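# Move napkin off plate and lay it flat

## Task

Lift the napkin off the plate and lay it out flat on the table surface, without moving the plate from its spot.

## Robot and tools

Robot: two arms, left_arm and right_arm, with a five-finger hand each (left_arm has a left hand, the mirror of the right one). Bases in the scene frame: left_arm at (+0.049, +0.444, 0) m, right_arm at (+0.056, -0.354, 0) m, both facing almost straight along +x. A post stands behind the arms. Anything that ends up off the table fails the task.

Scene frame: origin at table-top height, halfway between the arms; +x out over the table, +z up, +y toward left_arm. Image left/right does not match arm names. Cameras: cam_high, cam_left_wrist, cam_right_wrist, each 504x504.

Hand point: a spot 0.05 m in front of the palm and 0.15 m from the wrist flange. Its +z runs along the straight fingers, +y out of the palm, +x across the palm away from the thumb on the right hand (toward the thumb on the left hand). Straight fingertips sit about 0.06-0.07 m past the point along +z and 0.06 m behind it along -y. A bracket on the little-finger side of the wrist juts out and can strike things; with fingers level the wrist may hang up to 0.11 m (palm down) below the point and touch the table first.

The row (used by execute_actions and move): always 28 numbers, each in [-1, 1], covering both arms even if one is idle. Order: left dx, dy, dz, rx, ry, rz; left thumb_turn, thumb_bend, index, middle, ring, little; left force_limit, speed; then the same 14 for the right arm. The six pose numbers are offsets, not poses: they are measured along scene-frame axes from that arm's current Hand target (the last commanded pose after clipping), and the arm rotates about that target's position. Scale: 1.0 equals 0.6 m or 180 degrees; rx, ry, rz form a single rotation vector. Six zeros means no new pose for that arm. Repeating an offset moves again by the same amount. Orientation commands are clipped to 32 degrees from the measured one per step.

Hand numbers are absolute targets, not offsets: -1 open (thumb beside palm / straight), +1 closed (thumb in front of palm / curled). force_limit goes from about 0 N at -1 to 10 N at +1 (15 N for both thumb motors). speed rises from near 0 at -1 to full at +0.48 and stays full above. For a soft grip close at speed -0.94 or below. There is no 'no change' value: to keep a hand as it is, resend the eight numbers you last sent it; if none sent yet, use its hand_measured plus hand_force_limit and hand_speed. Thumb in front plus fingers grasps things 0.035-0.065 m thick; thumb tip against index pad pinches light thin items such as cloth.

Tools:
- execute_actions(actions, cameras): actions is a list of actions; each action is a table of up to 15 rows, one per 1/30 s step, every row counted from the pose at that action's start (a short table holds its last row). Images only if actions is [] or cameras asks.
- move(target, speed, blend, stop_force, zero, blocking, cameras): straight-line path of each hand point toward target, one row or a list of up to 15 rows, all offsets from the same starting Hand targets. speed in m/s, 0.002 to 3.6 (default 0.25), one value or one per target. blend in m for rounded corners in a list (0 = stop at each). stop_force in N, 3 to 120, ends an arm's path when the wrist sensor feels that much push against the motion; all rows must then share the hand numbers, and it is unreliable while the hand turns. zero (default true) re-zeroes before the move. blocking=false returns early, not allowed with stop_force. Paths do not avoid obstacles; a move lasts at most 10 s. The result adds a move: line (done, off_target, moving, held, fault) and limits acting (paced = pose clipped, held = steps withheld).
- wait(seconds, 0-3600); stop(); zoom_image(camera, region [x0,y0,x1,y1] pixels, max 504 each side); show_instructions(); zero_wrist_force(arm); finished_scene(scene=1), which is final.

Results: end_effector_position (m), end_effector_quat_wxyz, velocities in the scene frame; Hand target; joint positions and torques; Wrist force/torque in the hand's own axes (plus the peak since last shown); hand_measured, hand_stopped_by (moving, target, force, stalled, fault) and hand_load_n (positive = finger pushed open), in motor order. A grip lost shows as hand_load_n near 0. Hand points often rest short of target; resend the gap as an offset.

Avoid: pushing into the table or plate hard (arms are stiff; a target even slightly past firm contact can fault), contact between the two arms, wrists passing near their own base axis, dropping or flinging the napkin, dragging the plate. Around 150 N outside force or a joint torque over its limit (wrists 24.9 N m) stops that arm for 10 s; overheated motors stop it for 30-60 s. Approach the table slowly, ideally with stop_force, and finish with the napkin flat, the plate unmoved and nothing left off the table.

Each tool is called after "Request:" as name(argument=value, ...), one argument or row to a line, values as JSON.

Reference images:

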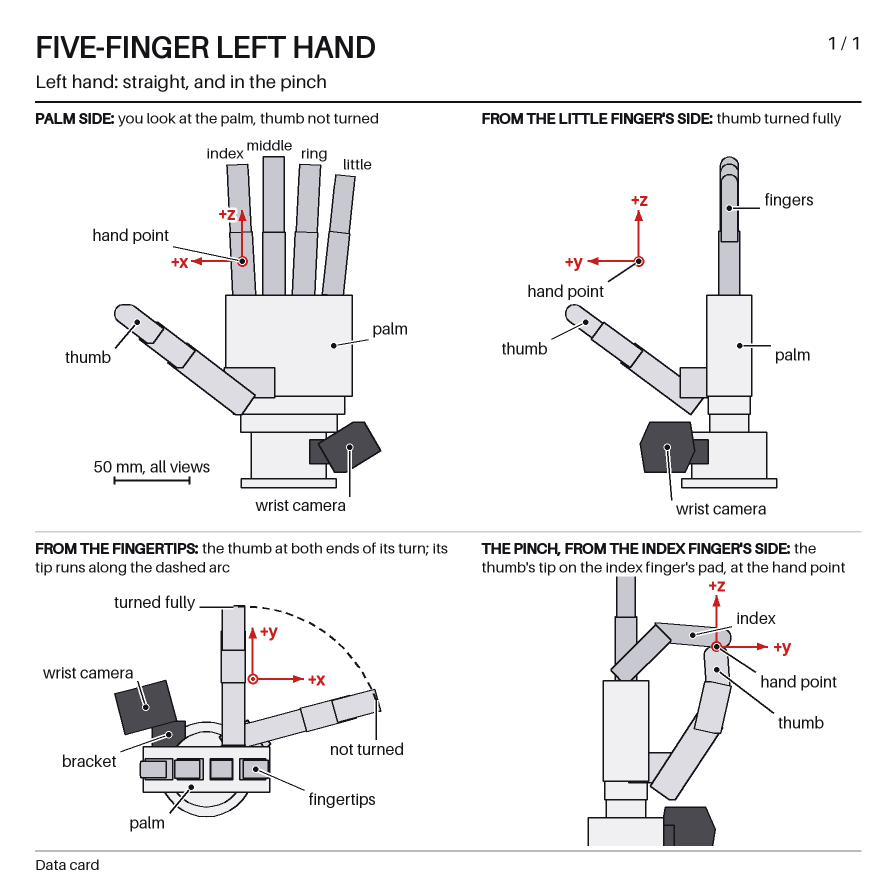

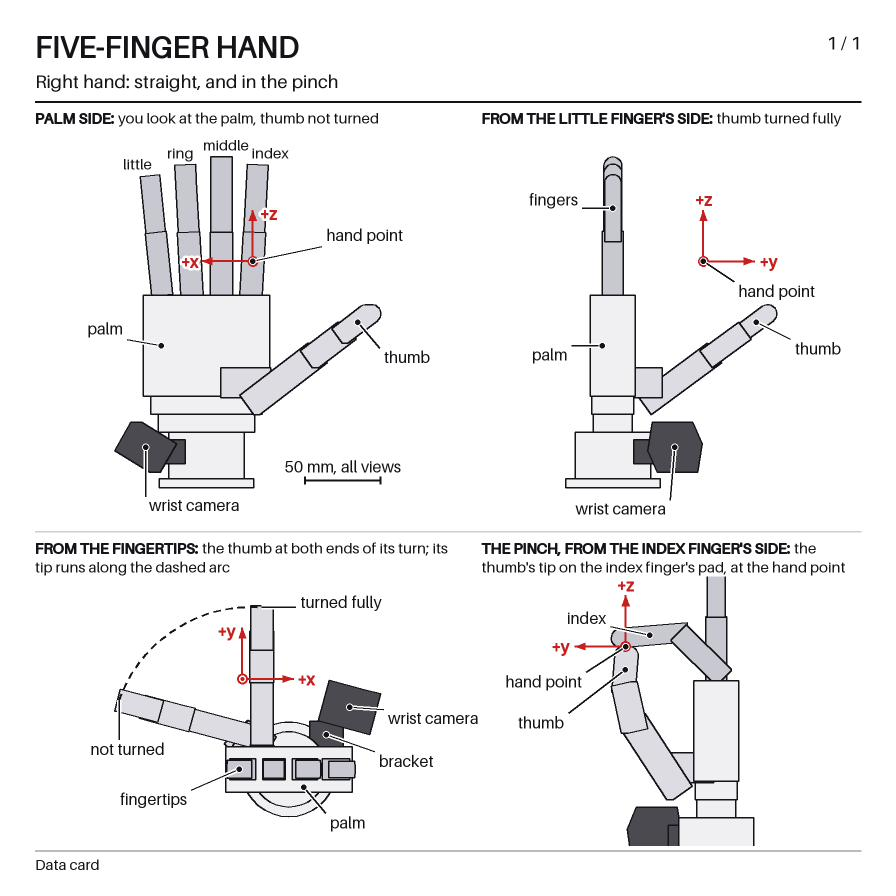

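## Session

Request:
execute_actions(
  actions=[],
)

Scene clock: 0.00 s.
left_arm: end_effector_position=(+0.6785, +0.4929, +0.3849) hand_measured=(-1.000, -1.000, -1.000, -1.000, -1.000, -1.000) hand_load_n=(+0.0, +0.0, +0.0, +0.0, +0.0, -0.5) hand_stopped_by=(target, target, target, target, target, target) hand_force_limit=0.00 hand_speed=-0.80 end_effector_quat_wxyz=(-0.404, +0.684, -0.588, +0.151) | right_arm: end_effector_position=(+0.7657, -0.1374, +0.1664) hand_measured=(-1.000, -1.000, -1.000, -1.000, -1.000, -1.000) hand_load_n=(+0.0, +0.0, +0.0, +0.0, +0.0, +0.0) hand_stopped_by=(target, target, target, target, target, target) hand_force_limit=0.00 hand_speed=-0.80 end_effector_quat_wxyz=(+0.589, -0.320, +0.734, -0.110)
Joint positions: left_arm=[3.421 -1.965 -0.876 2.145 -1.775 3.326] | right_arm=[-0.065 -1.133 1.687 -0.256 1.285 -2.254]
Joint velocities: within noise
Joint torques (N m): no reading
Wrist force (N): no reading
Wrist torque (N m): no reading
Wrist force, peak (N): no reading
Hand target: left_arm +0.6785, +0.4929, +0.3849; -0.404, +0.684, -0.588, +0.151 | right_arm +0.7657, -0.1374, +0.1664; +0.589, -0.320, +0.734, -0.110

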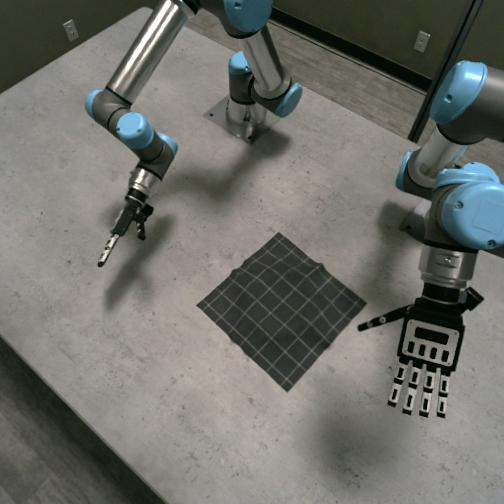

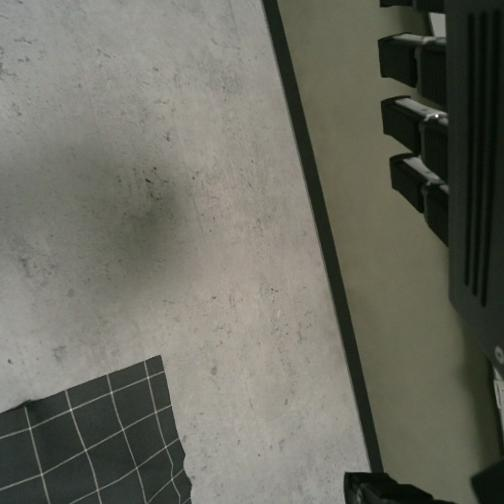

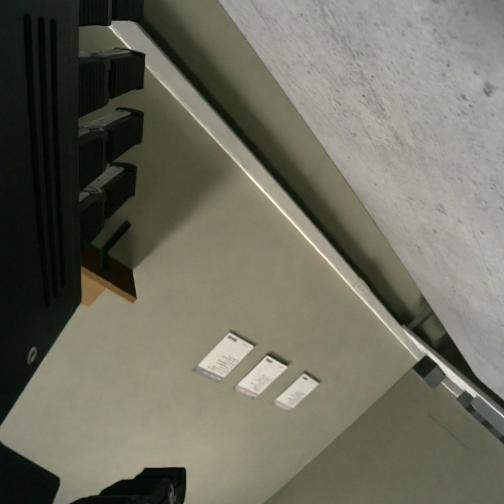

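Request:
zoom_image(
  camera="cam_high",
  region=[180, 220, 380, 400],
)

Request:
zoom_image(
  camera="cam_left_wrist",
  region=[0, 340, 200, 504],
)

Scaled by 2.520.

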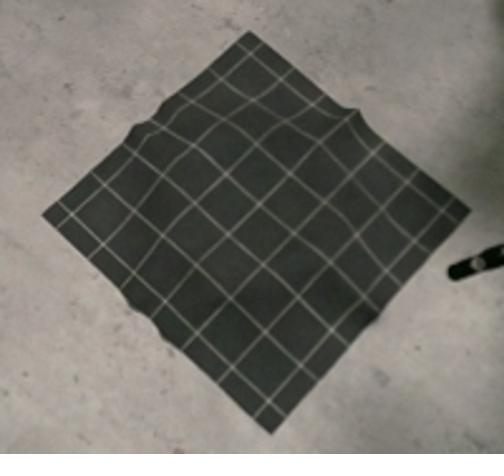

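Scaled by 2.520.

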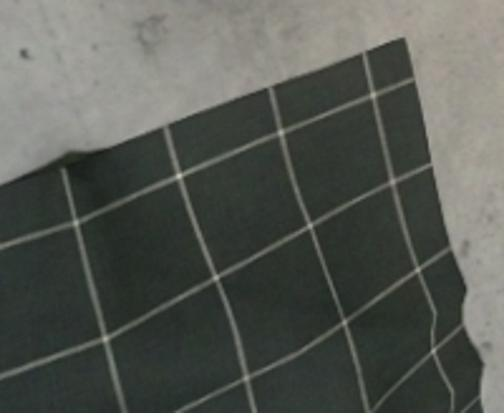

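Request:
zoom_image(
  camera="cam_high",
  region=[340, 60, 504, 440],
)

Request:
zoom_image(
  camera="cam_high",
  region=[60, 0, 340, 300],
)

Scaled by 1.326.

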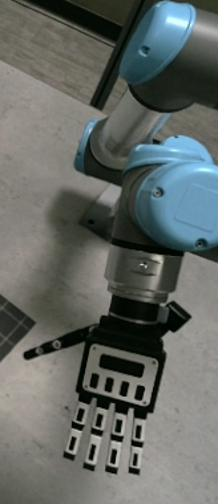

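Scaled by 1.680.

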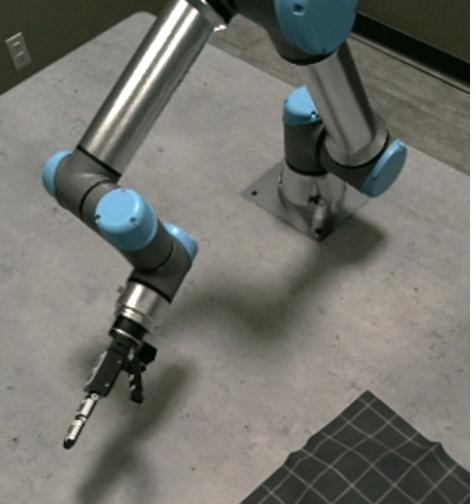

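Request:
move(
  target=[-0.38, -0.505, 0.06, -0.0894, 0.0117, -0.0842, -1,-1,-1,-1,-1,-1,0,-0.8, -0.2, -0.4, 0.3, -0.2822,0.1139,0.0935, -1,-1,-1,-1,-1,-1,0,-0.8],
  speed=0.25,
  cameras=["all"],
)

Scene clock: 284.50 s.
left_arm: end_effector_position=(+0.4505, +0.1900, +0.4209) hand_measured=(-1.000, -1.000, -1.000, -1.000, -1.000, -1.000) hand_load_n=(+0.0, +0.0, +0.0, +0.0, +0.0, +0.0) hand_stopped_by=(target, target, target, target, target, target) hand_force_limit=0.00 hand_speed=-0.80 end_effector_quat_wxyz=(-0.270, +0.653, -0.654, +0.271) | right_arm: end_effector_position=(+0.6458, -0.3774, +0.3462) hand_measured=(-1.000, -1.000, -1.000, -1.000, -1.000, -1.000) hand_load_n=(+0.0, +0.0, +0.0, +0.0, +0.0, -0.5) hand_stopped_by=(target, target, target, target, target, target) hand_force_limit=0.00 hand_speed=-0.80 end_effector_quat_wxyz=(-0.270, +0.654, -0.653, +0.271)
Joint positions: left_arm=[2.88 -1.621 -1.204 2.016 -1.782 2.925] | right_arm=[-0.406 -1.272 1.106 0.995 1.283 -3.443]
Joint torques (N m): left_arm=[-6.53 15.1 32.4 1.01 1.38 -1.09] | right_arm=[6.55 -52.64 -26.81 2.62 0.09 -1.58]
Wrist force (N): left_arm=[-0.1 -0.3 -0.1] | right_arm=[0.3 -0.2 0.0]
Wrist torque (N m): left_arm=[-0.05 0.00 -0.03] | right_arm=[0.09 0.05 0.12]
Wrist force, peak (N): left_arm=[-1.3 -0.3 1.2] | right_arm=[0.3 1.6 1.1]
Hand target: left_arm +0.4505, +0.1899, +0.4209; -0.270, +0.653, -0.654, +0.271 | right_arm +0.6457, -0.3774, +0.3464; -0.270, +0.654, -0.653, +0.271
Off the commanded pose: left_arm 0.000 m, 0 deg | right_arm 0.000 m, 0 deg.
move: done

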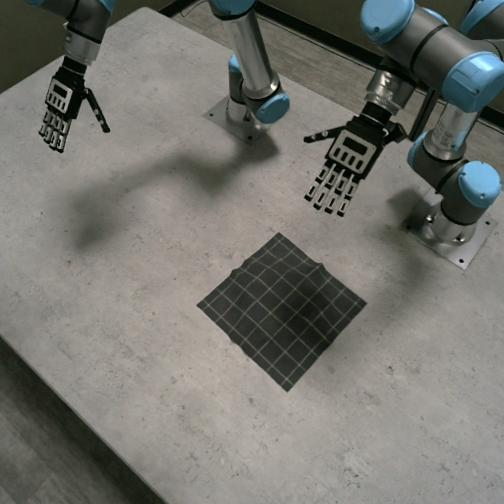

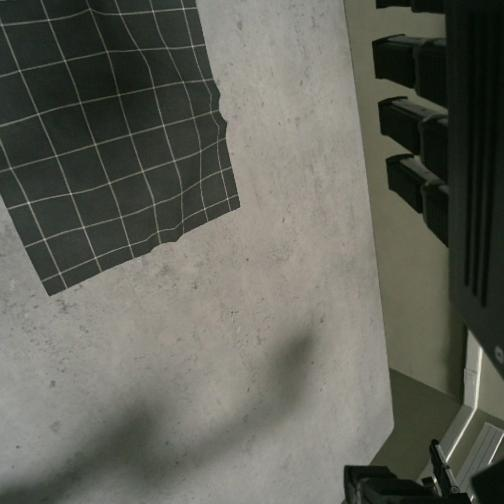

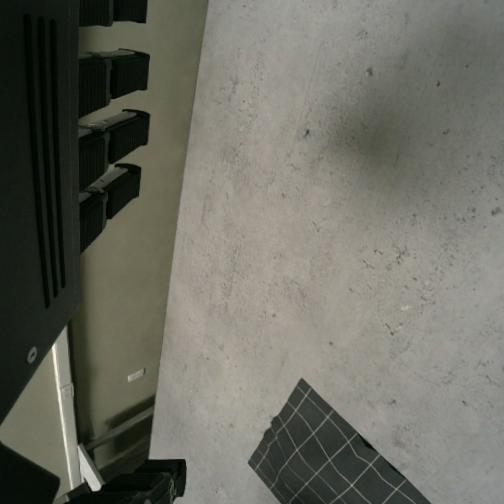

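Request:
zoom_image(
  camera="cam_high",
  region=[290, 110, 410, 230],
)

Request:
zoom_image(
  camera="cam_high",
  region=[20, 60, 120, 160],
)

Request:
zoom_image(
  camera="cam_left_wrist",
  region=[0, 0, 260, 310],
)

Scaled by 4.200.

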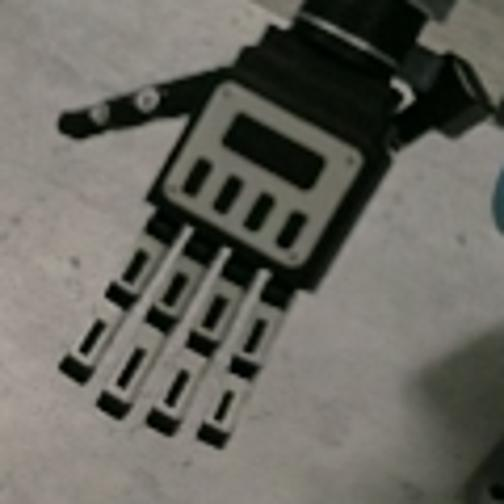

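Scaled by 5.040.

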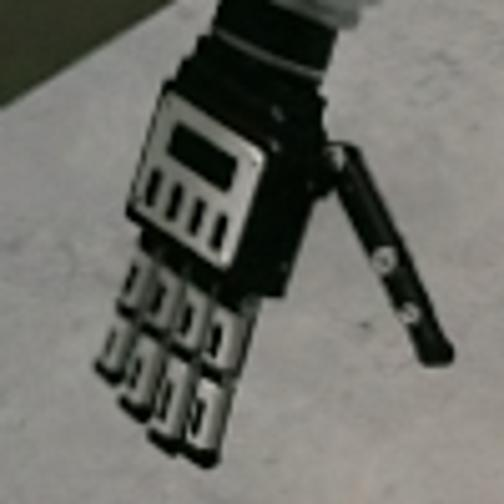

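Scaled by 1.626.

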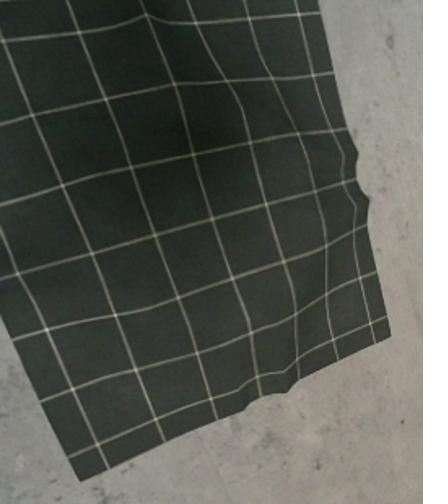

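Request:
move(
  target=[0,0,0,0,0,0, 1,-0.5,-0.4,-0.4,1,1,-0.4,0.0, 0,0,-0.2,0,0,0, 1,-0.5,-0.4,-0.4,1,1,-0.4,0.0],
  speed=0.2,
  cameras=["all"],
)

Request:
zoom_image(
  camera="cam_high",
  region=[290, 100, 420, 230],
)

Request:
zoom_image(
  camera="cam_high",
  region=[20, 100, 150, 230],
)

Scene clock: 360.00 s.
left_arm: end_effector_position=(+0.4505, +0.1899, +0.4209) hand_measured=(+1.000, -0.500, -0.400, -0.400, +1.000, +1.000) hand_load_n=(+0.0, +0.0, +0.0, +0.0, +0.0, +0.0) hand_stopped_by=(target, target, target, target, target, target) hand_force_limit=-0.40 hand_speed=0.00 end_effector_quat_wxyz=(-0.270, +0.653, -0.654, +0.271) | right_arm: end_effector_position=(+0.6457, -0.3774, +0.2264) hand_measured=(+1.000, -0.500, -0.400, -0.400, +1.000, +1.000) hand_load_n=(+0.0, +0.0, +0.0, +0.0, +0.0, +0.0) hand_stopped_by=(target, target, target, target, target, target) hand_force_limit=-0.40 hand_speed=0.00 end_effector_quat_wxyz=(-0.270, +0.654, -0.653, +0.271)
Joint positions: left_arm=[2.88 -1.621 -1.203 2.016 -1.782 2.925] | right_arm=[-0.406 -1.276 1.418 0.687 1.284 -3.443]
Joint torques (N m): left_arm=[-5.84 13.59 29.37 0.46 0.91 -1.39] | right_arm=[-9.99 -51.09 -8.59 -1.2 -0.88 -0.04]
Wrist force (N): left_arm=[0.4 0.0 0.3] | right_arm=[0.8 0.0 -0.5]
Wrist torque (N m): left_arm=[-0.01 -0.06 0.01] | right_arm=[0.17 -0.03 0.17]
Wrist force, peak (N): left_arm=[0.4 -0.2 0.6] | right_arm=[0.5 -1.5 -1.5]
Hand target: left_arm +0.4505, +0.1899, +0.4209; -0.270, +0.653, -0.654, +0.271 | right_arm +0.6457, -0.3774, +0.2264; -0.270, +0.654, -0.653, +0.271
Off the commanded pose: left_arm 0.000 m, 0 deg | right_arm 0.000 m, 0 deg.
move: done

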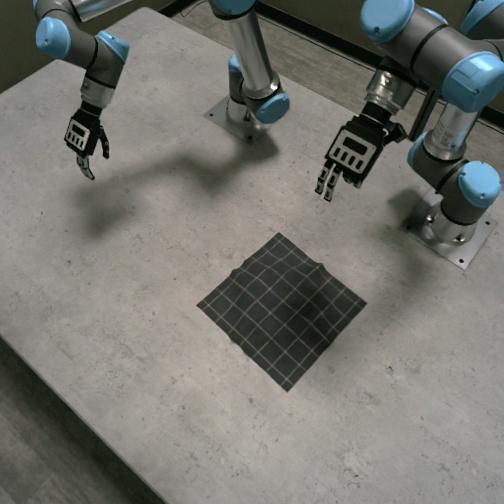

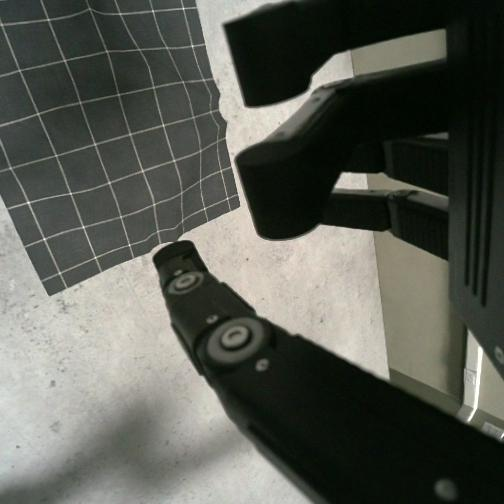

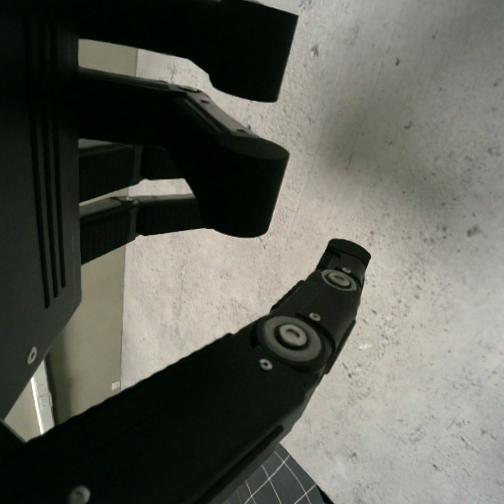

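Scaled by 3.877.

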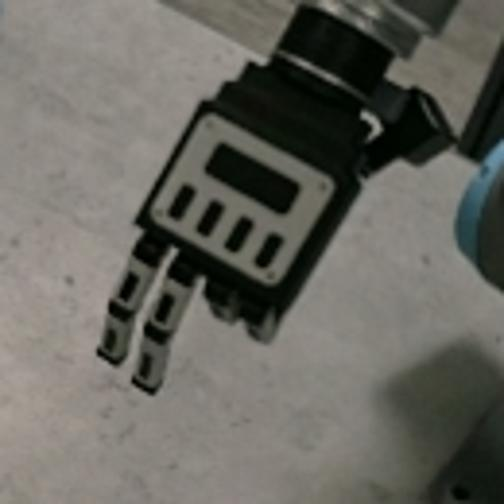

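Scaled by 3.877.

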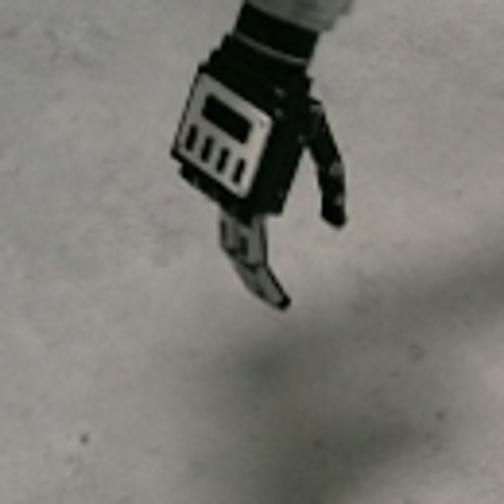

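Request:
move(
  target=[0,0,0,0,0,0, 1,-0.5,-0.4,-0.4,1,1,-0.4,0.0, 0,0,-0.26,0,0,0, 1,-0.5,-0.4,-0.4,1,1,-0.4,0.0],
  speed=0.15,
  cameras=[],
)

Request:
move(
  target=[0,0,0,0,0,0, 1,-0.5,-0.4,-0.4,1,1,-0.4,0.0, 0,0,-0.13,0,0,0, 1,-0.5,-0.4,-0.4,1,1,-0.4,0.0],
  speed=0.015,
  stop_force=3,
  cameras=["cam_right_wrist"],
)

Scene clock: 374.50 s.
left_arm: end_effector_position=(+0.4505, +0.1899, +0.4209) hand_measured=(+1.000, -0.500, -0.400, -0.400, +1.000, +1.000) hand_load_n=(+0.0, +0.0, +0.0, +0.0, +0.0, +0.0) hand_stopped_by=(target, target, target, target, target, target) hand_force_limit=-0.40 hand_speed=0.00 end_effector_quat_wxyz=(-0.270, +0.653, -0.654, +0.271) | right_arm: end_effector_position=(+0.6457, -0.3774, +0.0704) hand_measured=(+1.000, -0.500, -0.400, -0.400, +1.000, +1.000) hand_load_n=(+0.0, +0.0, +0.0, +0.5, +0.0, +0.0) hand_stopped_by=(target, target, target, target, target, target) hand_force_limit=-0.40 hand_speed=0.00 end_effector_quat_wxyz=(-0.270, +0.654, -0.653, +0.271)
Joint positions: left_arm=[2.88 -1.621 -1.203 2.016 -1.782 2.925] | right_arm=[-0.406 -1.157 1.674 0.312 1.284 -3.443]
Joint torques (N m): left_arm=[-4.11 14.04 20.17 -0.69 -1.1 -1.2] | right_arm=[2.97 -45.05 -17.71 -0.81 -1.53 1.38]
Wrist force (N): left_arm=[0.0 -0.1 0.0] | right_arm=[1.0 -0.4 -0.1]
Wrist torque (N m): left_arm=[-0.01 0.00 -0.01] | right_arm=[0.04 -0.06 0.18]
Wrist force, peak (N): left_arm=[0.6 0.0 0.6] | right_arm=[0.8 -1.3 -1.2]
Hand target: left_arm +0.4505, +0.1899, +0.4209; -0.270, +0.653, -0.654, +0.271 | right_arm +0.6457, -0.3774, +0.0704; -0.270, +0.654, -0.653, +0.271
Off the commanded pose: left_arm 0.000 m, 0 deg | right_arm 0.000 m, 0 deg.
move: done

Scene clock: 378.40 s.
left_arm: end_effector_position=(+0.4505, +0.1899, +0.4209) hand_measured=(+1.000, -0.500, -0.400, -0.400, +1.000, +1.000) hand_load_n=(+0.0, +0.0, +0.0, +0.0, +0.0, +0.0) hand_stopped_by=(target, target, target, target, target, target) hand_force_limit=-0.40 hand_speed=0.00 end_effector_quat_wxyz=(-0.270, +0.653, -0.654, +0.271) | right_arm: end_effector_position=(+0.6457, -0.3774, +0.0304) hand_measured=(+1.000, -0.500, -0.400, -0.400, +1.000, +1.000) hand_load_n=(+0.0, +0.0, +0.0, +0.0, +0.5, +0.0) hand_stopped_by=(target, target, target, target, target, target) hand_force_limit=-0.40 hand_speed=0.00 end_effector_quat_wxyz=(-0.270, +0.654, -0.653, +0.271)
Joint positions: left_arm=[2.88 -1.621 -1.204 2.016 -1.782 2.925] | right_arm=[-0.406 -1.106 1.716 0.219 1.284 -3.443]
Joint torques (N m): left_arm=[-3.83 14.93 13.45 -1.53 -1.48 -1] | right_arm=[6.82 -53.01 -24.92 -0.92 0.7 -1.01]
Wrist force (N): left_arm=[0.2 0.2 0.2] | right_arm=[1.0 -1.9 -2.6]
Wrist torque (N m): left_arm=[0.01 -0.03 0.01] | right_arm=[0.29 0.08 0.12]
Wrist force, peak (N): left_arm=[0.5 -0.2 0.5] | right_arm=[0.2 -12.9 -12.6]
Hand target: left_arm +0.4505, +0.1899, +0.4209; -0.270, +0.653, -0.654, +0.271 | right_arm +0.6457, -0.3774, +0.0304; -0.270, +0.654, -0.653, +0.271 (not the last commanded pose)
Off the commanded pose: left_arm 0.000 m, 0 deg | right_arm 0.038 m, 0 deg.
move: contact (right_arm)

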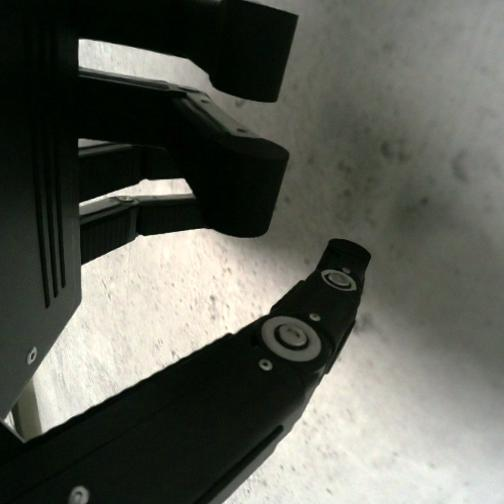

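Request:
move(
  target=[0,0,0,0,0,0, 1,-0.5,-0.4,-0.4,1,1,-0.4,0.0, 0,0,0.1,0,0,0, 1,-0.5,-0.4,-0.4,1,1,-0.4,0.0],
  speed=0.15,
  cameras=[],
)

Request:
move(
  target=[0,0,0,0,0,0, 1,0.0,0.0,0.0,1,1,-0.4,-0.5, 0,0,0,0,0,0, 1,0.3,0.3,0.3,1,1,-0.4,-0.5],
  speed=0.15,
  cameras=["all"],
)

Scene clock: 390.93 s.
left_arm: end_effector_position=(+0.4505, +0.1899, +0.4209) hand_measured=(+1.000, -0.500, -0.400, -0.400, +1.000, +1.000) hand_load_n=(+0.5, +0.0, +0.0, +0.0, +0.0, +0.5) hand_stopped_by=(target, target, target, target, target, target) hand_force_limit=-0.40 hand_speed=0.00 end_effector_quat_wxyz=(-0.270, +0.653, -0.654, +0.271) | right_arm: end_effector_position=(+0.6458, -0.3773, +0.0904) hand_measured=(+1.000, -0.500, -0.400, -0.400, +1.000, +1.000) hand_load_n=(+0.0, +0.0, +0.0, +0.0, +0.0, +0.0) hand_stopped_by=(target, target, target, target, target, target) hand_force_limit=-0.40 hand_speed=0.00 end_effector_quat_wxyz=(-0.270, +0.654, -0.653, +0.271)
Joint positions: left_arm=[2.88 -1.621 -1.204 2.016 -1.782 2.925] | right_arm=[-0.406 -1.179 1.649 0.359 1.284 -3.443]
Joint torques (N m): left_arm=[-2.29 15.23 13.54 -1.49 -1.37 -0.82] | right_arm=[-7.23 -34.25 -15.7 2.21 -0.64 -1.67]
Wrist force (N): left_arm=[0.3 -0.3 0.4] | right_arm=[0.6 0.0 -0.2]
Wrist torque (N m): left_arm=[-0.07 -0.05 0.03] | right_arm=[0.15 0.00 0.17]
Wrist force, peak (N): left_arm=[0.4 -0.1 0.7] | right_arm=[1.2 -2.6 -3.0]
Hand target: left_arm +0.4505, +0.1899, +0.4209; -0.270, +0.653, -0.654, +0.271 | right_arm +0.6457, -0.3774, +0.0904; -0.270, +0.654, -0.653, +0.271
Off the commanded pose: left_arm 0.000 m, 0 deg | right_arm 0.000 m, 0 deg.
move: done

Scene clock: 391.90 s.
left_arm: end_effector_position=(+0.4505, +0.1899, +0.4209) hand_measured=(+1.000, +0.000, +0.000, +0.000, +1.000, +1.000) hand_load_n=(+0.0, +0.0, +0.0, +0.0, +0.0, +0.0) hand_stopped_by=(target, target, target, target, target, target) hand_force_limit=-0.40 hand_speed=-0.50 end_effector_quat_wxyz=(-0.270, +0.653, -0.654, +0.271) | right_arm: end_effector_position=(+0.6457, -0.3774, +0.0904) hand_measured=(+1.000, -0.150, +0.284, +0.282, +1.000, +1.000) hand_load_n=(+0.0, +6.5, +8.0, +16.0, +0.0, +0.0) hand_stopped_by=(target, force, force, force, target, target) hand_force_limit=-0.40 hand_speed=-0.50 end_effector_quat_wxyz=(-0.270, +0.654, -0.653, +0.271)
Joint positions: left_arm=[2.88 -1.621 -1.204 2.016 -1.782 2.925] | right_arm=[-0.406 -1.179 1.649 0.359 1.284 -3.443]
Joint torques (N m): left_arm=[-1.97 15.36 13.34 -1.45 -1.53 -0.75] | right_arm=[-7.69 -31.02 -26.93 2.06 -1.43 -1.58]
Wrist force (N): left_arm=[0.1 -0.3 0.0] | right_arm=[0.4 0.0 -0.2]
Wrist torque (N m): left_arm=[-0.05 -0.02 0.01] | right_arm=[0.14 0.02 0.16]
Wrist force, peak (N): left_arm=[0.5 0.1 0.5] | right_arm=[1.1 0.1 -0.3]
Hand target: left_arm +0.4505, +0.1899, +0.4209; -0.270, +0.653, -0.654, +0.271 | right_arm +0.6457, -0.3774, +0.0904; -0.270, +0.654, -0.653, +0.271
Off the commanded pose: left_arm 0.000 m, 0 deg | right_arm 0.000 m, 0 deg.
move: done

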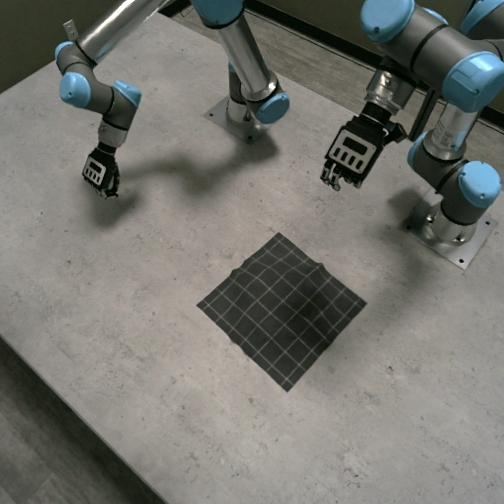

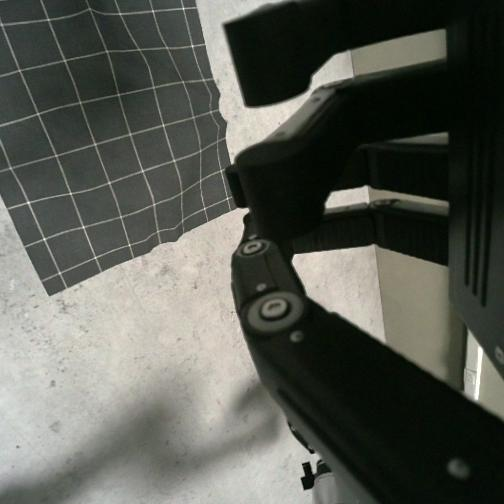

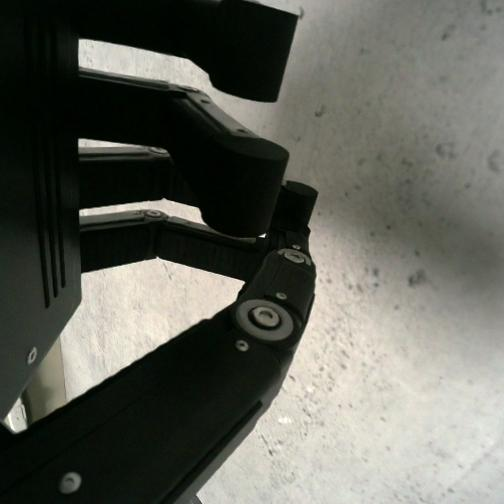

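Request:
move(
  target=[0.4458,0.2168,-0.535,0,-0.0833,0, 1,-0.4,-0.2,-0.2,-1,-1,-0.6,-0.3, 0.0705,0.7123,0.0167,0,-0.0833,0, 1,-0.4,-0.2,-0.2,-1,-1,-0.6,-0.3],
  speed=0.2,
  cameras=["all"],
)

Request:
zoom_image(
  camera="cam_high",
  region=[140, 200, 380, 420],
)

Scene clock: 482.13 s.
left_arm: end_effector_position=(+0.7180, +0.3200, +0.1000) hand_measured=(+1.000, -0.400, -0.200, -0.200, -1.000, -1.000) hand_load_n=(+0.0, +0.0, +0.0, +0.0, +0.0, +0.0) hand_stopped_by=(target, target, target, target, target, target) hand_force_limit=-0.60 hand_speed=-0.30 end_effector_quat_wxyz=(-0.353, +0.612, -0.613, +0.354) | right_arm: end_effector_position=(+0.6880, +0.0499, +0.1004) hand_measured=(+1.000, -0.400, -0.200, -0.200, -1.000, -1.000) hand_load_n=(+0.0, +0.0, +0.0, +0.0, +0.0, +0.0) hand_stopped_by=(target, target, target, target, target, target) hand_force_limit=-0.60 hand_speed=-0.30 end_effector_quat_wxyz=(-0.353, +0.613, -0.612, +0.354)
Joint positions: left_arm=[3.267 -2.001 -1.632 3.108 -1.497 3.184] | right_arm=[0.474 -0.93 1.3 0.205 1.971 -2.896]
Joint torques (N m): left_arm=[-0.49 28.96 10.67 1.94 -0.72 -1.37] | right_arm=[8.04 -50.07 -28.97 -1.7 1.91 -0.67]
Wrist force (N): left_arm=[0.1 0.6 0.0] | right_arm=[0.7 0.3 0.0]
Wrist torque (N m): left_arm=[0.10 0.02 0.04] | right_arm=[0.13 -0.03 0.20]
Wrist force, peak (N): left_arm=[-0.4 1.6 1.5] | right_arm=[2.4 0.2 -0.2]
Hand target: left_arm +0.7179, +0.3200, +0.0999; -0.353, +0.612, -0.613, +0.354 | right_arm +0.6880, +0.0500, +0.1004; -0.353, +0.613, -0.612, +0.354
Off the commanded pose: left_arm 0.000 m, 0 deg | right_arm 0.000 m, 0 deg.
move: done

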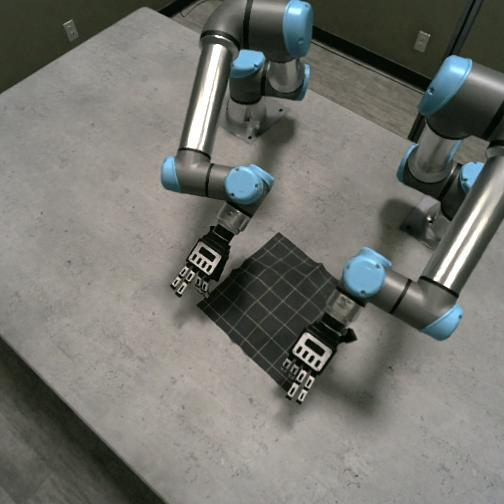

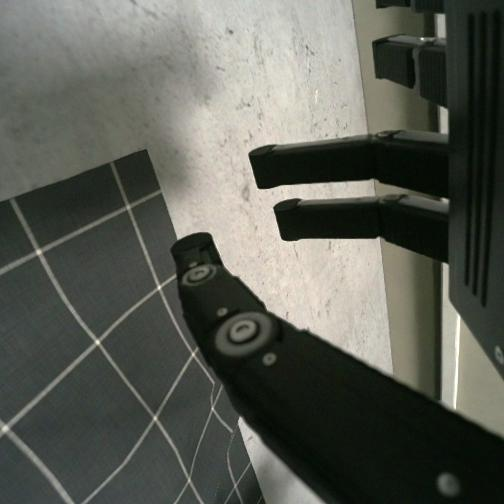

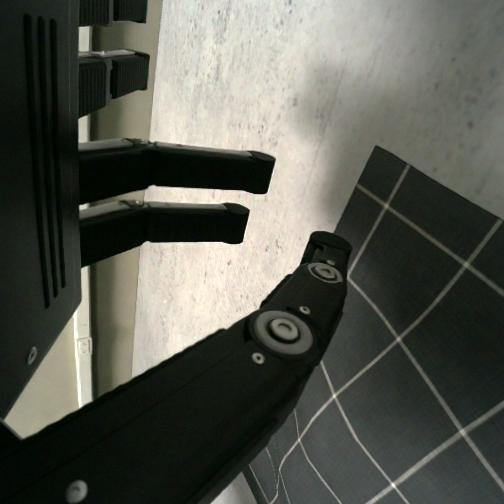

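Scaled by 2.100.

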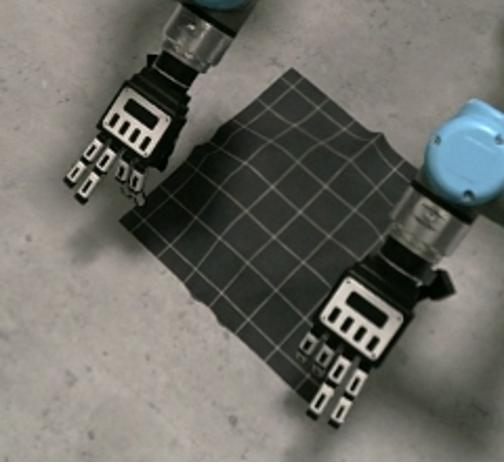

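Request:
move(
  target=[0,0,-0.11,0,0,0, 1,-0.4,-0.2,-0.2,-1,-1,-0.6,-0.3, 0,0,-0.11,0,0,0, 1,-0.4,-0.2,-0.2,-1,-1,-0.6,-0.3],
  speed=0.1,
  cameras=[],
)

Request:
move(
  target=[0,0,-0.05,0,0,0, 1,-0.4,-0.2,-0.2,-1,-1,-0.6,-0.3, 0,0,-0.05,0,0,0, 1,-0.4,-0.2,-0.2,-1,-1,-0.6,-0.3],
  speed=0.004,
  stop_force=3,
  cameras=["all"],
)

Scene clock: 510.87 s.
left_arm: end_effector_position=(+0.7178, +0.3200, +0.0339) hand_measured=(+1.000, -0.400, -0.200, -0.200, -1.000, -1.000) hand_load_n=(+0.0, +0.0, +0.0, +0.0, +0.0, +0.0) hand_stopped_by=(target, target, target, target, target, target) hand_force_limit=-0.60 hand_speed=-0.30 end_effector_quat_wxyz=(-0.353, +0.612, -0.613, +0.354) | right_arm: end_effector_position=(+0.6880, +0.0500, +0.0343) hand_measured=(+1.000, -0.400, -0.200, -0.200, -1.000, -1.000) hand_load_n=(+0.0, +0.0, +0.0, +0.0, +0.0, +0.0) hand_stopped_by=(target, target, target, target, target, target) hand_force_limit=-0.60 hand_speed=-0.30 end_effector_quat_wxyz=(-0.353, +0.613, -0.612, +0.354)
Joint positions: left_arm=[3.267 -2.085 -1.699 3.259 -1.497 3.184] | right_arm=[0.474 -0.863 1.367 0.07 1.972 -2.896]
Joint torques (N m): left_arm=[4.97 33.68 30.17 0.58 1.02 0.3] | right_arm=[7.68 -63.09 -27.41 -0.62 0.12 -1.58]
Wrist force (N): left_arm=[0.3 0.3 0.0] | right_arm=[1.1 0.1 -0.1]
Wrist torque (N m): left_arm=[0.02 0.01 0.05] | right_arm=[0.14 -0.10 0.22]
Wrist force, peak (N): left_arm=[0.5 1.5 0.4] | right_arm=[1.4 -0.8 -1.1]
Hand target: left_arm +0.7179, +0.3200, +0.0339; -0.353, +0.612, -0.613, +0.354 | right_arm +0.6880, +0.0500, +0.0344; -0.353, +0.613, -0.612, +0.354
Off the commanded pose: left_arm 0.000 m, 0 deg | right_arm 0.000 m, 0 deg.
move: done

Scene clock: 515.23 s.
left_arm: end_effector_position=(+0.7179, +0.3200, +0.0213) hand_measured=(+1.000, -0.400, -0.200, -0.200, -1.000, -1.000) hand_load_n=(+0.0, +0.0, +0.0, +0.0, +0.0, +0.0) hand_stopped_by=(target, target, target, target, target, target) hand_force_limit=-0.60 hand_speed=-0.30 end_effector_quat_wxyz=(-0.353, +0.612, -0.613, +0.354) | right_arm: end_effector_position=(+0.6880, +0.0500, +0.0231) hand_measured=(+1.000, -0.400, -0.200, -0.200, -1.000, -1.000) hand_load_n=(+0.0, +0.0, +0.0, +0.0, +0.0, +0.0) hand_stopped_by=(target, target, target, target, target, target) hand_force_limit=-0.60 hand_speed=-0.30 end_effector_quat_wxyz=(-0.353, +0.613, -0.612, +0.354)
Joint positions: left_arm=[3.267 -2.103 -1.709 3.287 -1.497 3.184] | right_arm=[0.474 -0.849 1.376 0.048 1.972 -2.896]
Joint torques (N m): left_arm=[-5.59 41.98 28.42 -1.91 -1.27 -1.11] | right_arm=[0.9 -63.06 -26.24 1.78 -0.72 -1.49]
Wrist force (N): left_arm=[0.3 -2.7 -2.0] | right_arm=[1.1 -4.2 -2.6]
Wrist torque (N m): left_arm=[0.07 -0.03 0.11] | right_arm=[0.09 -0.01 0.11]
Wrist force, peak (N): left_arm=[0.3 -4.9 -3.1] | right_arm=[1.4 -6.5 -4.1]
Hand target: left_arm +0.7179, +0.3200, +0.0213; -0.353, +0.612, -0.613, +0.354 (not the last commanded pose) | right_arm +0.6880, +0.0500, +0.0231; -0.353, +0.613, -0.612, +0.354 (not the last commanded pose)
Off the commanded pose: left_arm 0.017 m, 0 deg | right_arm 0.019 m, 0 deg.
move: contact (left_arm, right_arm)

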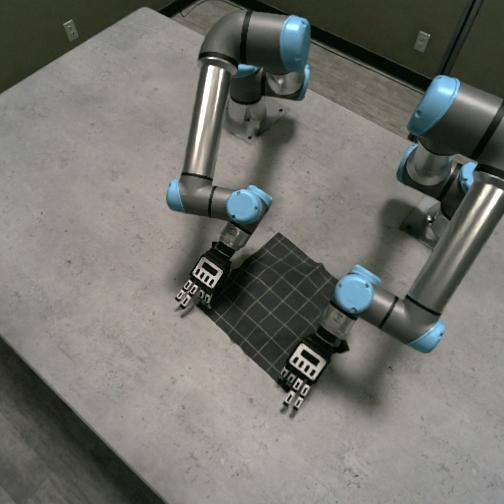

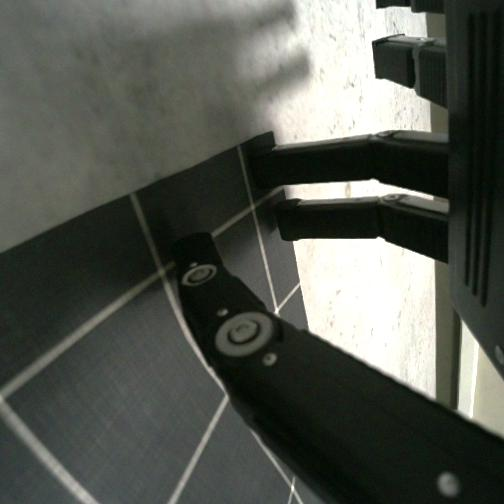

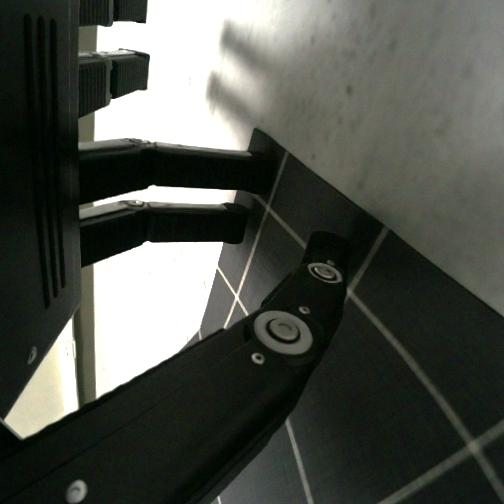

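Request:
move(
  target=[0,0,-0.002,0,0,0, 1,-0.3,0.0,0.0,-1,-1,-0.2,-0.6, 0,0,-0.002,0,0,0, 1,-0.3,0.0,0.0,-1,-1,-0.2,-0.6],
  speed=0.01,
  cameras=["cam_left_wrist","cam_right_wrist"],
)

Scene clock: 521.40 s.
left_arm: end_effector_position=(+0.7180, +0.3200, +0.0202) hand_measured=(+1.000, -0.300, +0.000, -0.132, -1.000, -1.000) hand_load_n=(+0.0, +0.0, +0.0, +6.0, +0.0, +0.0) hand_stopped_by=(target, target, target, force, target, target) hand_force_limit=-0.20 hand_speed=-0.60 end_effector_quat_wxyz=(-0.353, +0.612, -0.613, +0.354) | right_arm: end_effector_position=(+0.6881, +0.0501, +0.0221) hand_measured=(+1.000, -0.300, +0.000, -0.130, -1.000, -1.000) hand_load_n=(+0.0, +0.0, +0.0, +4.0, +0.0, -0.5) hand_stopped_by=(target, target, target, force, target, target) hand_force_limit=-0.20 hand_speed=-0.60 end_effector_quat_wxyz=(-0.353, +0.613, -0.612, +0.354)
Joint positions: left_arm=[3.267 -2.105 -1.71 3.29 -1.497 3.184] | right_arm=[0.474 -0.848 1.377 0.045 1.972 -2.896]
Joint torques (N m): left_arm=[-5.24 11.48 -8.43 -7.22 -1.15 -0.01] | right_arm=[0.82 -16.57 5.4 5.61 -0.73 -1.54]
Wrist force (N): left_arm=[0.6 -30.3 -13.4] | right_arm=[0.6 -27.3 -12.1]
Wrist torque (N m): left_arm=[0.28 -0.32 0.73] | right_arm=[0.01 0.21 -0.41]
Wrist force, peak (N): left_arm=[0.6 -30.3 -13.4] | right_arm=[0.6 -27.3 -12.1]
Hand target: left_arm +0.7179, +0.3200, +0.0201; -0.353, +0.612, -0.613, +0.354 | right_arm +0.6880, +0.0500, +0.0219; -0.353, +0.613, -0.612, +0.354
Off the commanded pose: left_arm 0.000 m, 0 deg | right_arm 0.000 m, 0 deg.
move: done

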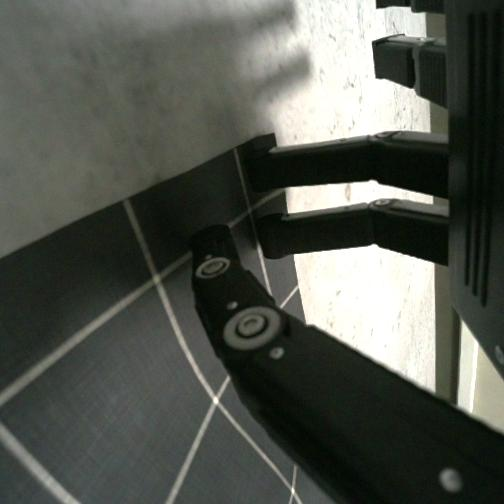

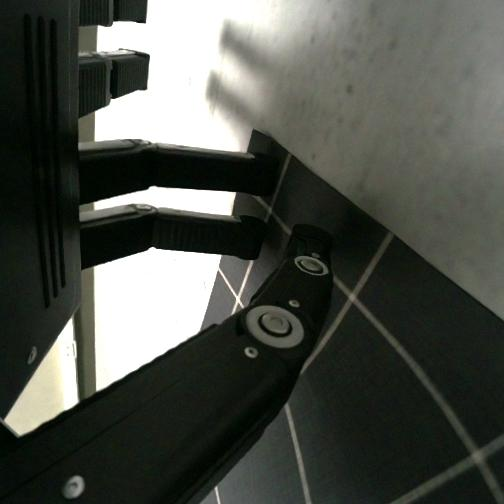

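Request:
move(
  target=[
    [0,0,0.012,0,0,0, 1,-0.4,-0.2,-0.3,-1,-1,-0.2,-0.3, 0,0,0.012,0,0,0, 1,-0.4,-0.2,-0.3,-1,-1,-0.2,-0.3],
    [0,0,0.012,0,0,0, 1,-0.4,-0.2,-1,-1,-1,-0.2,-0.3, 0,0,0.012,0,0,0, 1,-0.4,-0.2,-1,-1,-1,-0.2,-0.3],
  ],
  speed=0.05,
  cameras=["cam_left_wrist","cam_right_wrist"],
)

Request:
move(
  target=[0,0,-0.05,0,0,0, 1,-0.4,-0.2,-1,-1,-1,-0.2,-0.3, 0,0,-0.05,0,0,0, 1,-0.4,-0.2,-1,-1,-1,-0.2,-0.3],
  speed=0.004,
  stop_force=3,
  cameras=["cam_left_wrist","cam_right_wrist"],
)

Scene clock: 541.37 s.
left_arm: end_effector_position=(+0.7179, +0.3200, +0.0273) hand_measured=(+1.000, -0.400, -0.200, -1.000, -1.000, -1.000) hand_load_n=(+0.0, +0.0, +0.0, +0.0, +0.0, +0.0) hand_stopped_by=(target, target, target, target, target, target) hand_force_limit=-0.20 hand_speed=-0.30 end_effector_quat_wxyz=(-0.353, +0.612, -0.613, +0.354) | right_arm: end_effector_position=(+0.6880, +0.0500, +0.0291) hand_measured=(+1.000, -0.400, -0.200, -1.000, -1.000, -1.000) hand_load_n=(+0.0, +0.0, +0.0, -0.5, -0.5, +0.0) hand_stopped_by=(target, target, target, target, target, target) hand_force_limit=-0.20 hand_speed=-0.30 end_effector_quat_wxyz=(-0.353, +0.613, -0.612, +0.354)
Joint positions: left_arm=[3.267 -2.094 -1.704 3.274 -1.497 3.184] | right_arm=[0.474 -0.857 1.371 0.059 1.972 -2.896]
Joint torques (N m): left_arm=[-5.08 43.56 8.7 -0.8 -1.12 1.03] | right_arm=[1.03 -38.52 -8.37 1.31 -0.04 -1.19]
Wrist force (N): left_arm=[0.1 1.1 0.0] | right_arm=[1.0 0.1 -0.2]
Wrist torque (N m): left_arm=[0.17 0.04 0.03] | right_arm=[0.13 -0.09 0.21]
Wrist force, peak (N): left_arm=[0.2 -33.9 -15.5] | right_arm=[0.2 -32.7 -14.6]
Hand target: left_arm +0.7179, +0.3200, +0.0273; -0.353, +0.612, -0.613, +0.354 | right_arm +0.6880, +0.0500, +0.0291; -0.353, +0.613, -0.612, +0.354
Off the commanded pose: left_arm 0.000 m, 0 deg | right_arm 0.000 m, 0 deg.
move: done

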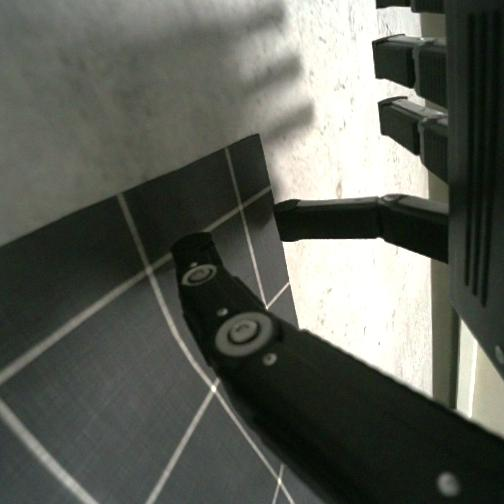

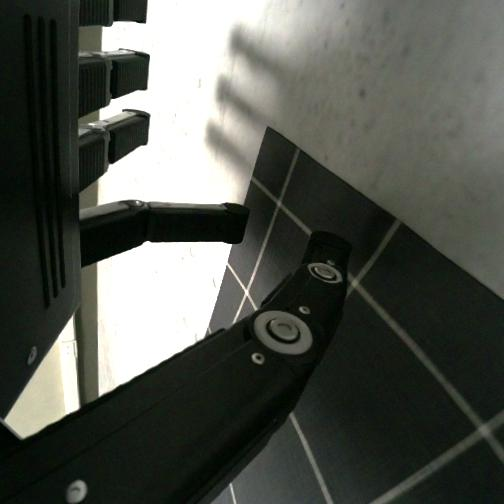

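Scene clock: 545.60 s.
left_arm: end_effector_position=(+0.7180, +0.3200, +0.0163) hand_measured=(+1.000, -0.400, -0.200, -1.000, -1.000, -1.000) hand_load_n=(+0.0, +0.0, +0.0, +0.0, +0.0, +0.0) hand_stopped_by=(target, target, target, target, target, target) hand_force_limit=-0.20 hand_speed=-0.30 end_effector_quat_wxyz=(-0.353, +0.612, -0.613, +0.354) | right_arm: end_effector_position=(+0.6881, +0.0500, +0.0181) hand_measured=(+1.000, -0.400, -0.200, -1.000, -1.000, -1.000) hand_load_n=(+0.0, +0.0, +0.0, +0.0, +0.0, -0.5) hand_stopped_by=(target, target, target, target, target, target) hand_force_limit=-0.20 hand_speed=-0.30 end_effector_quat_wxyz=(-0.353, +0.613, -0.612, +0.354)
Joint positions: left_arm=[3.267 -2.111 -1.713 3.298 -1.497 3.184] | right_arm=[0.474 -0.843 1.38 0.038 1.972 -2.896]
Joint torques (N m): left_arm=[-2.36 42.08 27.2 -1.97 -1.06 1.05] | right_arm=[1.38 -63.55 -25.47 1.64 1.11 0.82]
Wrist force (N): left_arm=[0.6 -1.7 -1.9] | right_arm=[1.4 -2.6 -1.8]
Wrist torque (N m): left_arm=[0.19 -0.03 0.07] | right_arm=[0.14 -0.11 0.20]
Wrist force, peak (N): left_arm=[0.6 -4.8 -3.5] | right_arm=[1.0 -5.6 -3.5]
Hand target: left_arm +0.7180, +0.3200, +0.0163; -0.353, +0.612, -0.613, +0.354 (not the last commanded pose) | right_arm +0.6881, +0.0500, +0.0181; -0.353, +0.613, -0.612, +0.354 (not the last commanded pose)
Off the commanded pose: left_arm 0.019 m, 0 deg | right_arm 0.019 m, 0 deg.
move: contact (left_arm, right_arm)

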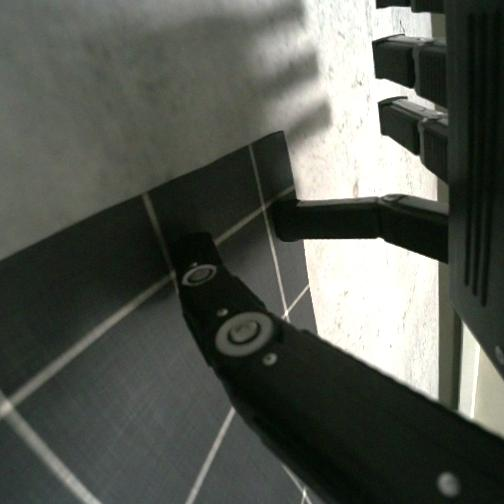

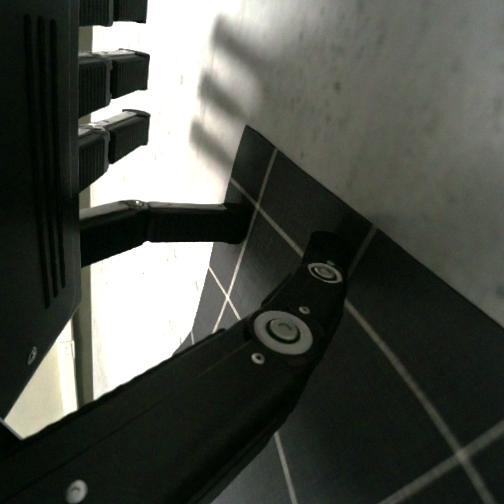

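Request:
move(
  target=[0,0,-0.001,0,0,0, 1,-0.4,0.05,-1,-1,-1,-0.2,-0.6, 0,0,-0.001,0,0,0, 1,-0.4,0.05,-1,-1,-1,-0.2,-0.6],
  speed=0.01,
  cameras=["cam_left_wrist","cam_right_wrist"],
)

Scene clock: 551.53 s.
left_arm: end_effector_position=(+0.7180, +0.3200, +0.0158) hand_measured=(+1.000, -0.400, -0.132, -1.000, -1.000, -1.000) hand_load_n=(+0.0, +0.0, +4.0, +0.0, +0.0, +0.0) hand_stopped_by=(target, target, force, target, target, target) hand_force_limit=-0.20 hand_speed=-0.60 end_effector_quat_wxyz=(-0.353, +0.612, -0.613, +0.354) | right_arm: end_effector_position=(+0.6881, +0.0501, +0.0176) hand_measured=(+1.000, -0.400, -0.130, -1.000, -1.000, -1.000) hand_load_n=(+0.0, +0.0, +4.0, +0.0, -0.5, +0.0) hand_stopped_by=(target, target, force, target, target, target) hand_force_limit=-0.20 hand_speed=-0.60 end_effector_quat_wxyz=(-0.353, +0.613, -0.612, +0.354)
Joint positions: left_arm=[3.267 -2.111 -1.713 3.3 -1.497 3.184] | right_arm=[0.474 -0.843 1.38 0.037 1.972 -2.896]
Joint torques (N m): left_arm=[-2.89 20.81 -1.21 -3.87 -1.04 1.05] | right_arm=[1.87 -26.18 0.14 4.08 -0.29 1.04]
Wrist force (N): left_arm=[0.5 -15.8 -5.4] | right_arm=[0.3 -15.3 -6.1]
Wrist torque (N m): left_arm=[0.07 -0.05 0.14] | right_arm=[0.04 -0.01 0.10]
Wrist force, peak (N): left_arm=[0.8 -15.9 -5.4] | right_arm=[0.8 -15.7 -6.2]
Hand target: left_arm +0.7180, +0.3200, +0.0157; -0.353, +0.612, -0.613, +0.354 | right_arm +0.6881, +0.0500, +0.0175; -0.353, +0.613, -0.612, +0.354
Off the commanded pose: left_arm 0.000 m, 0 deg | right_arm 0.000 m, 0 deg.
move: done

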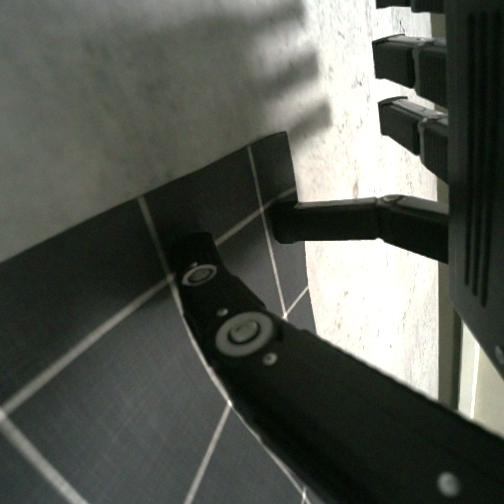

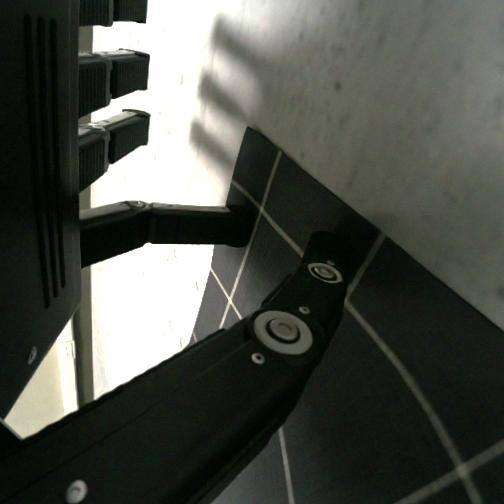

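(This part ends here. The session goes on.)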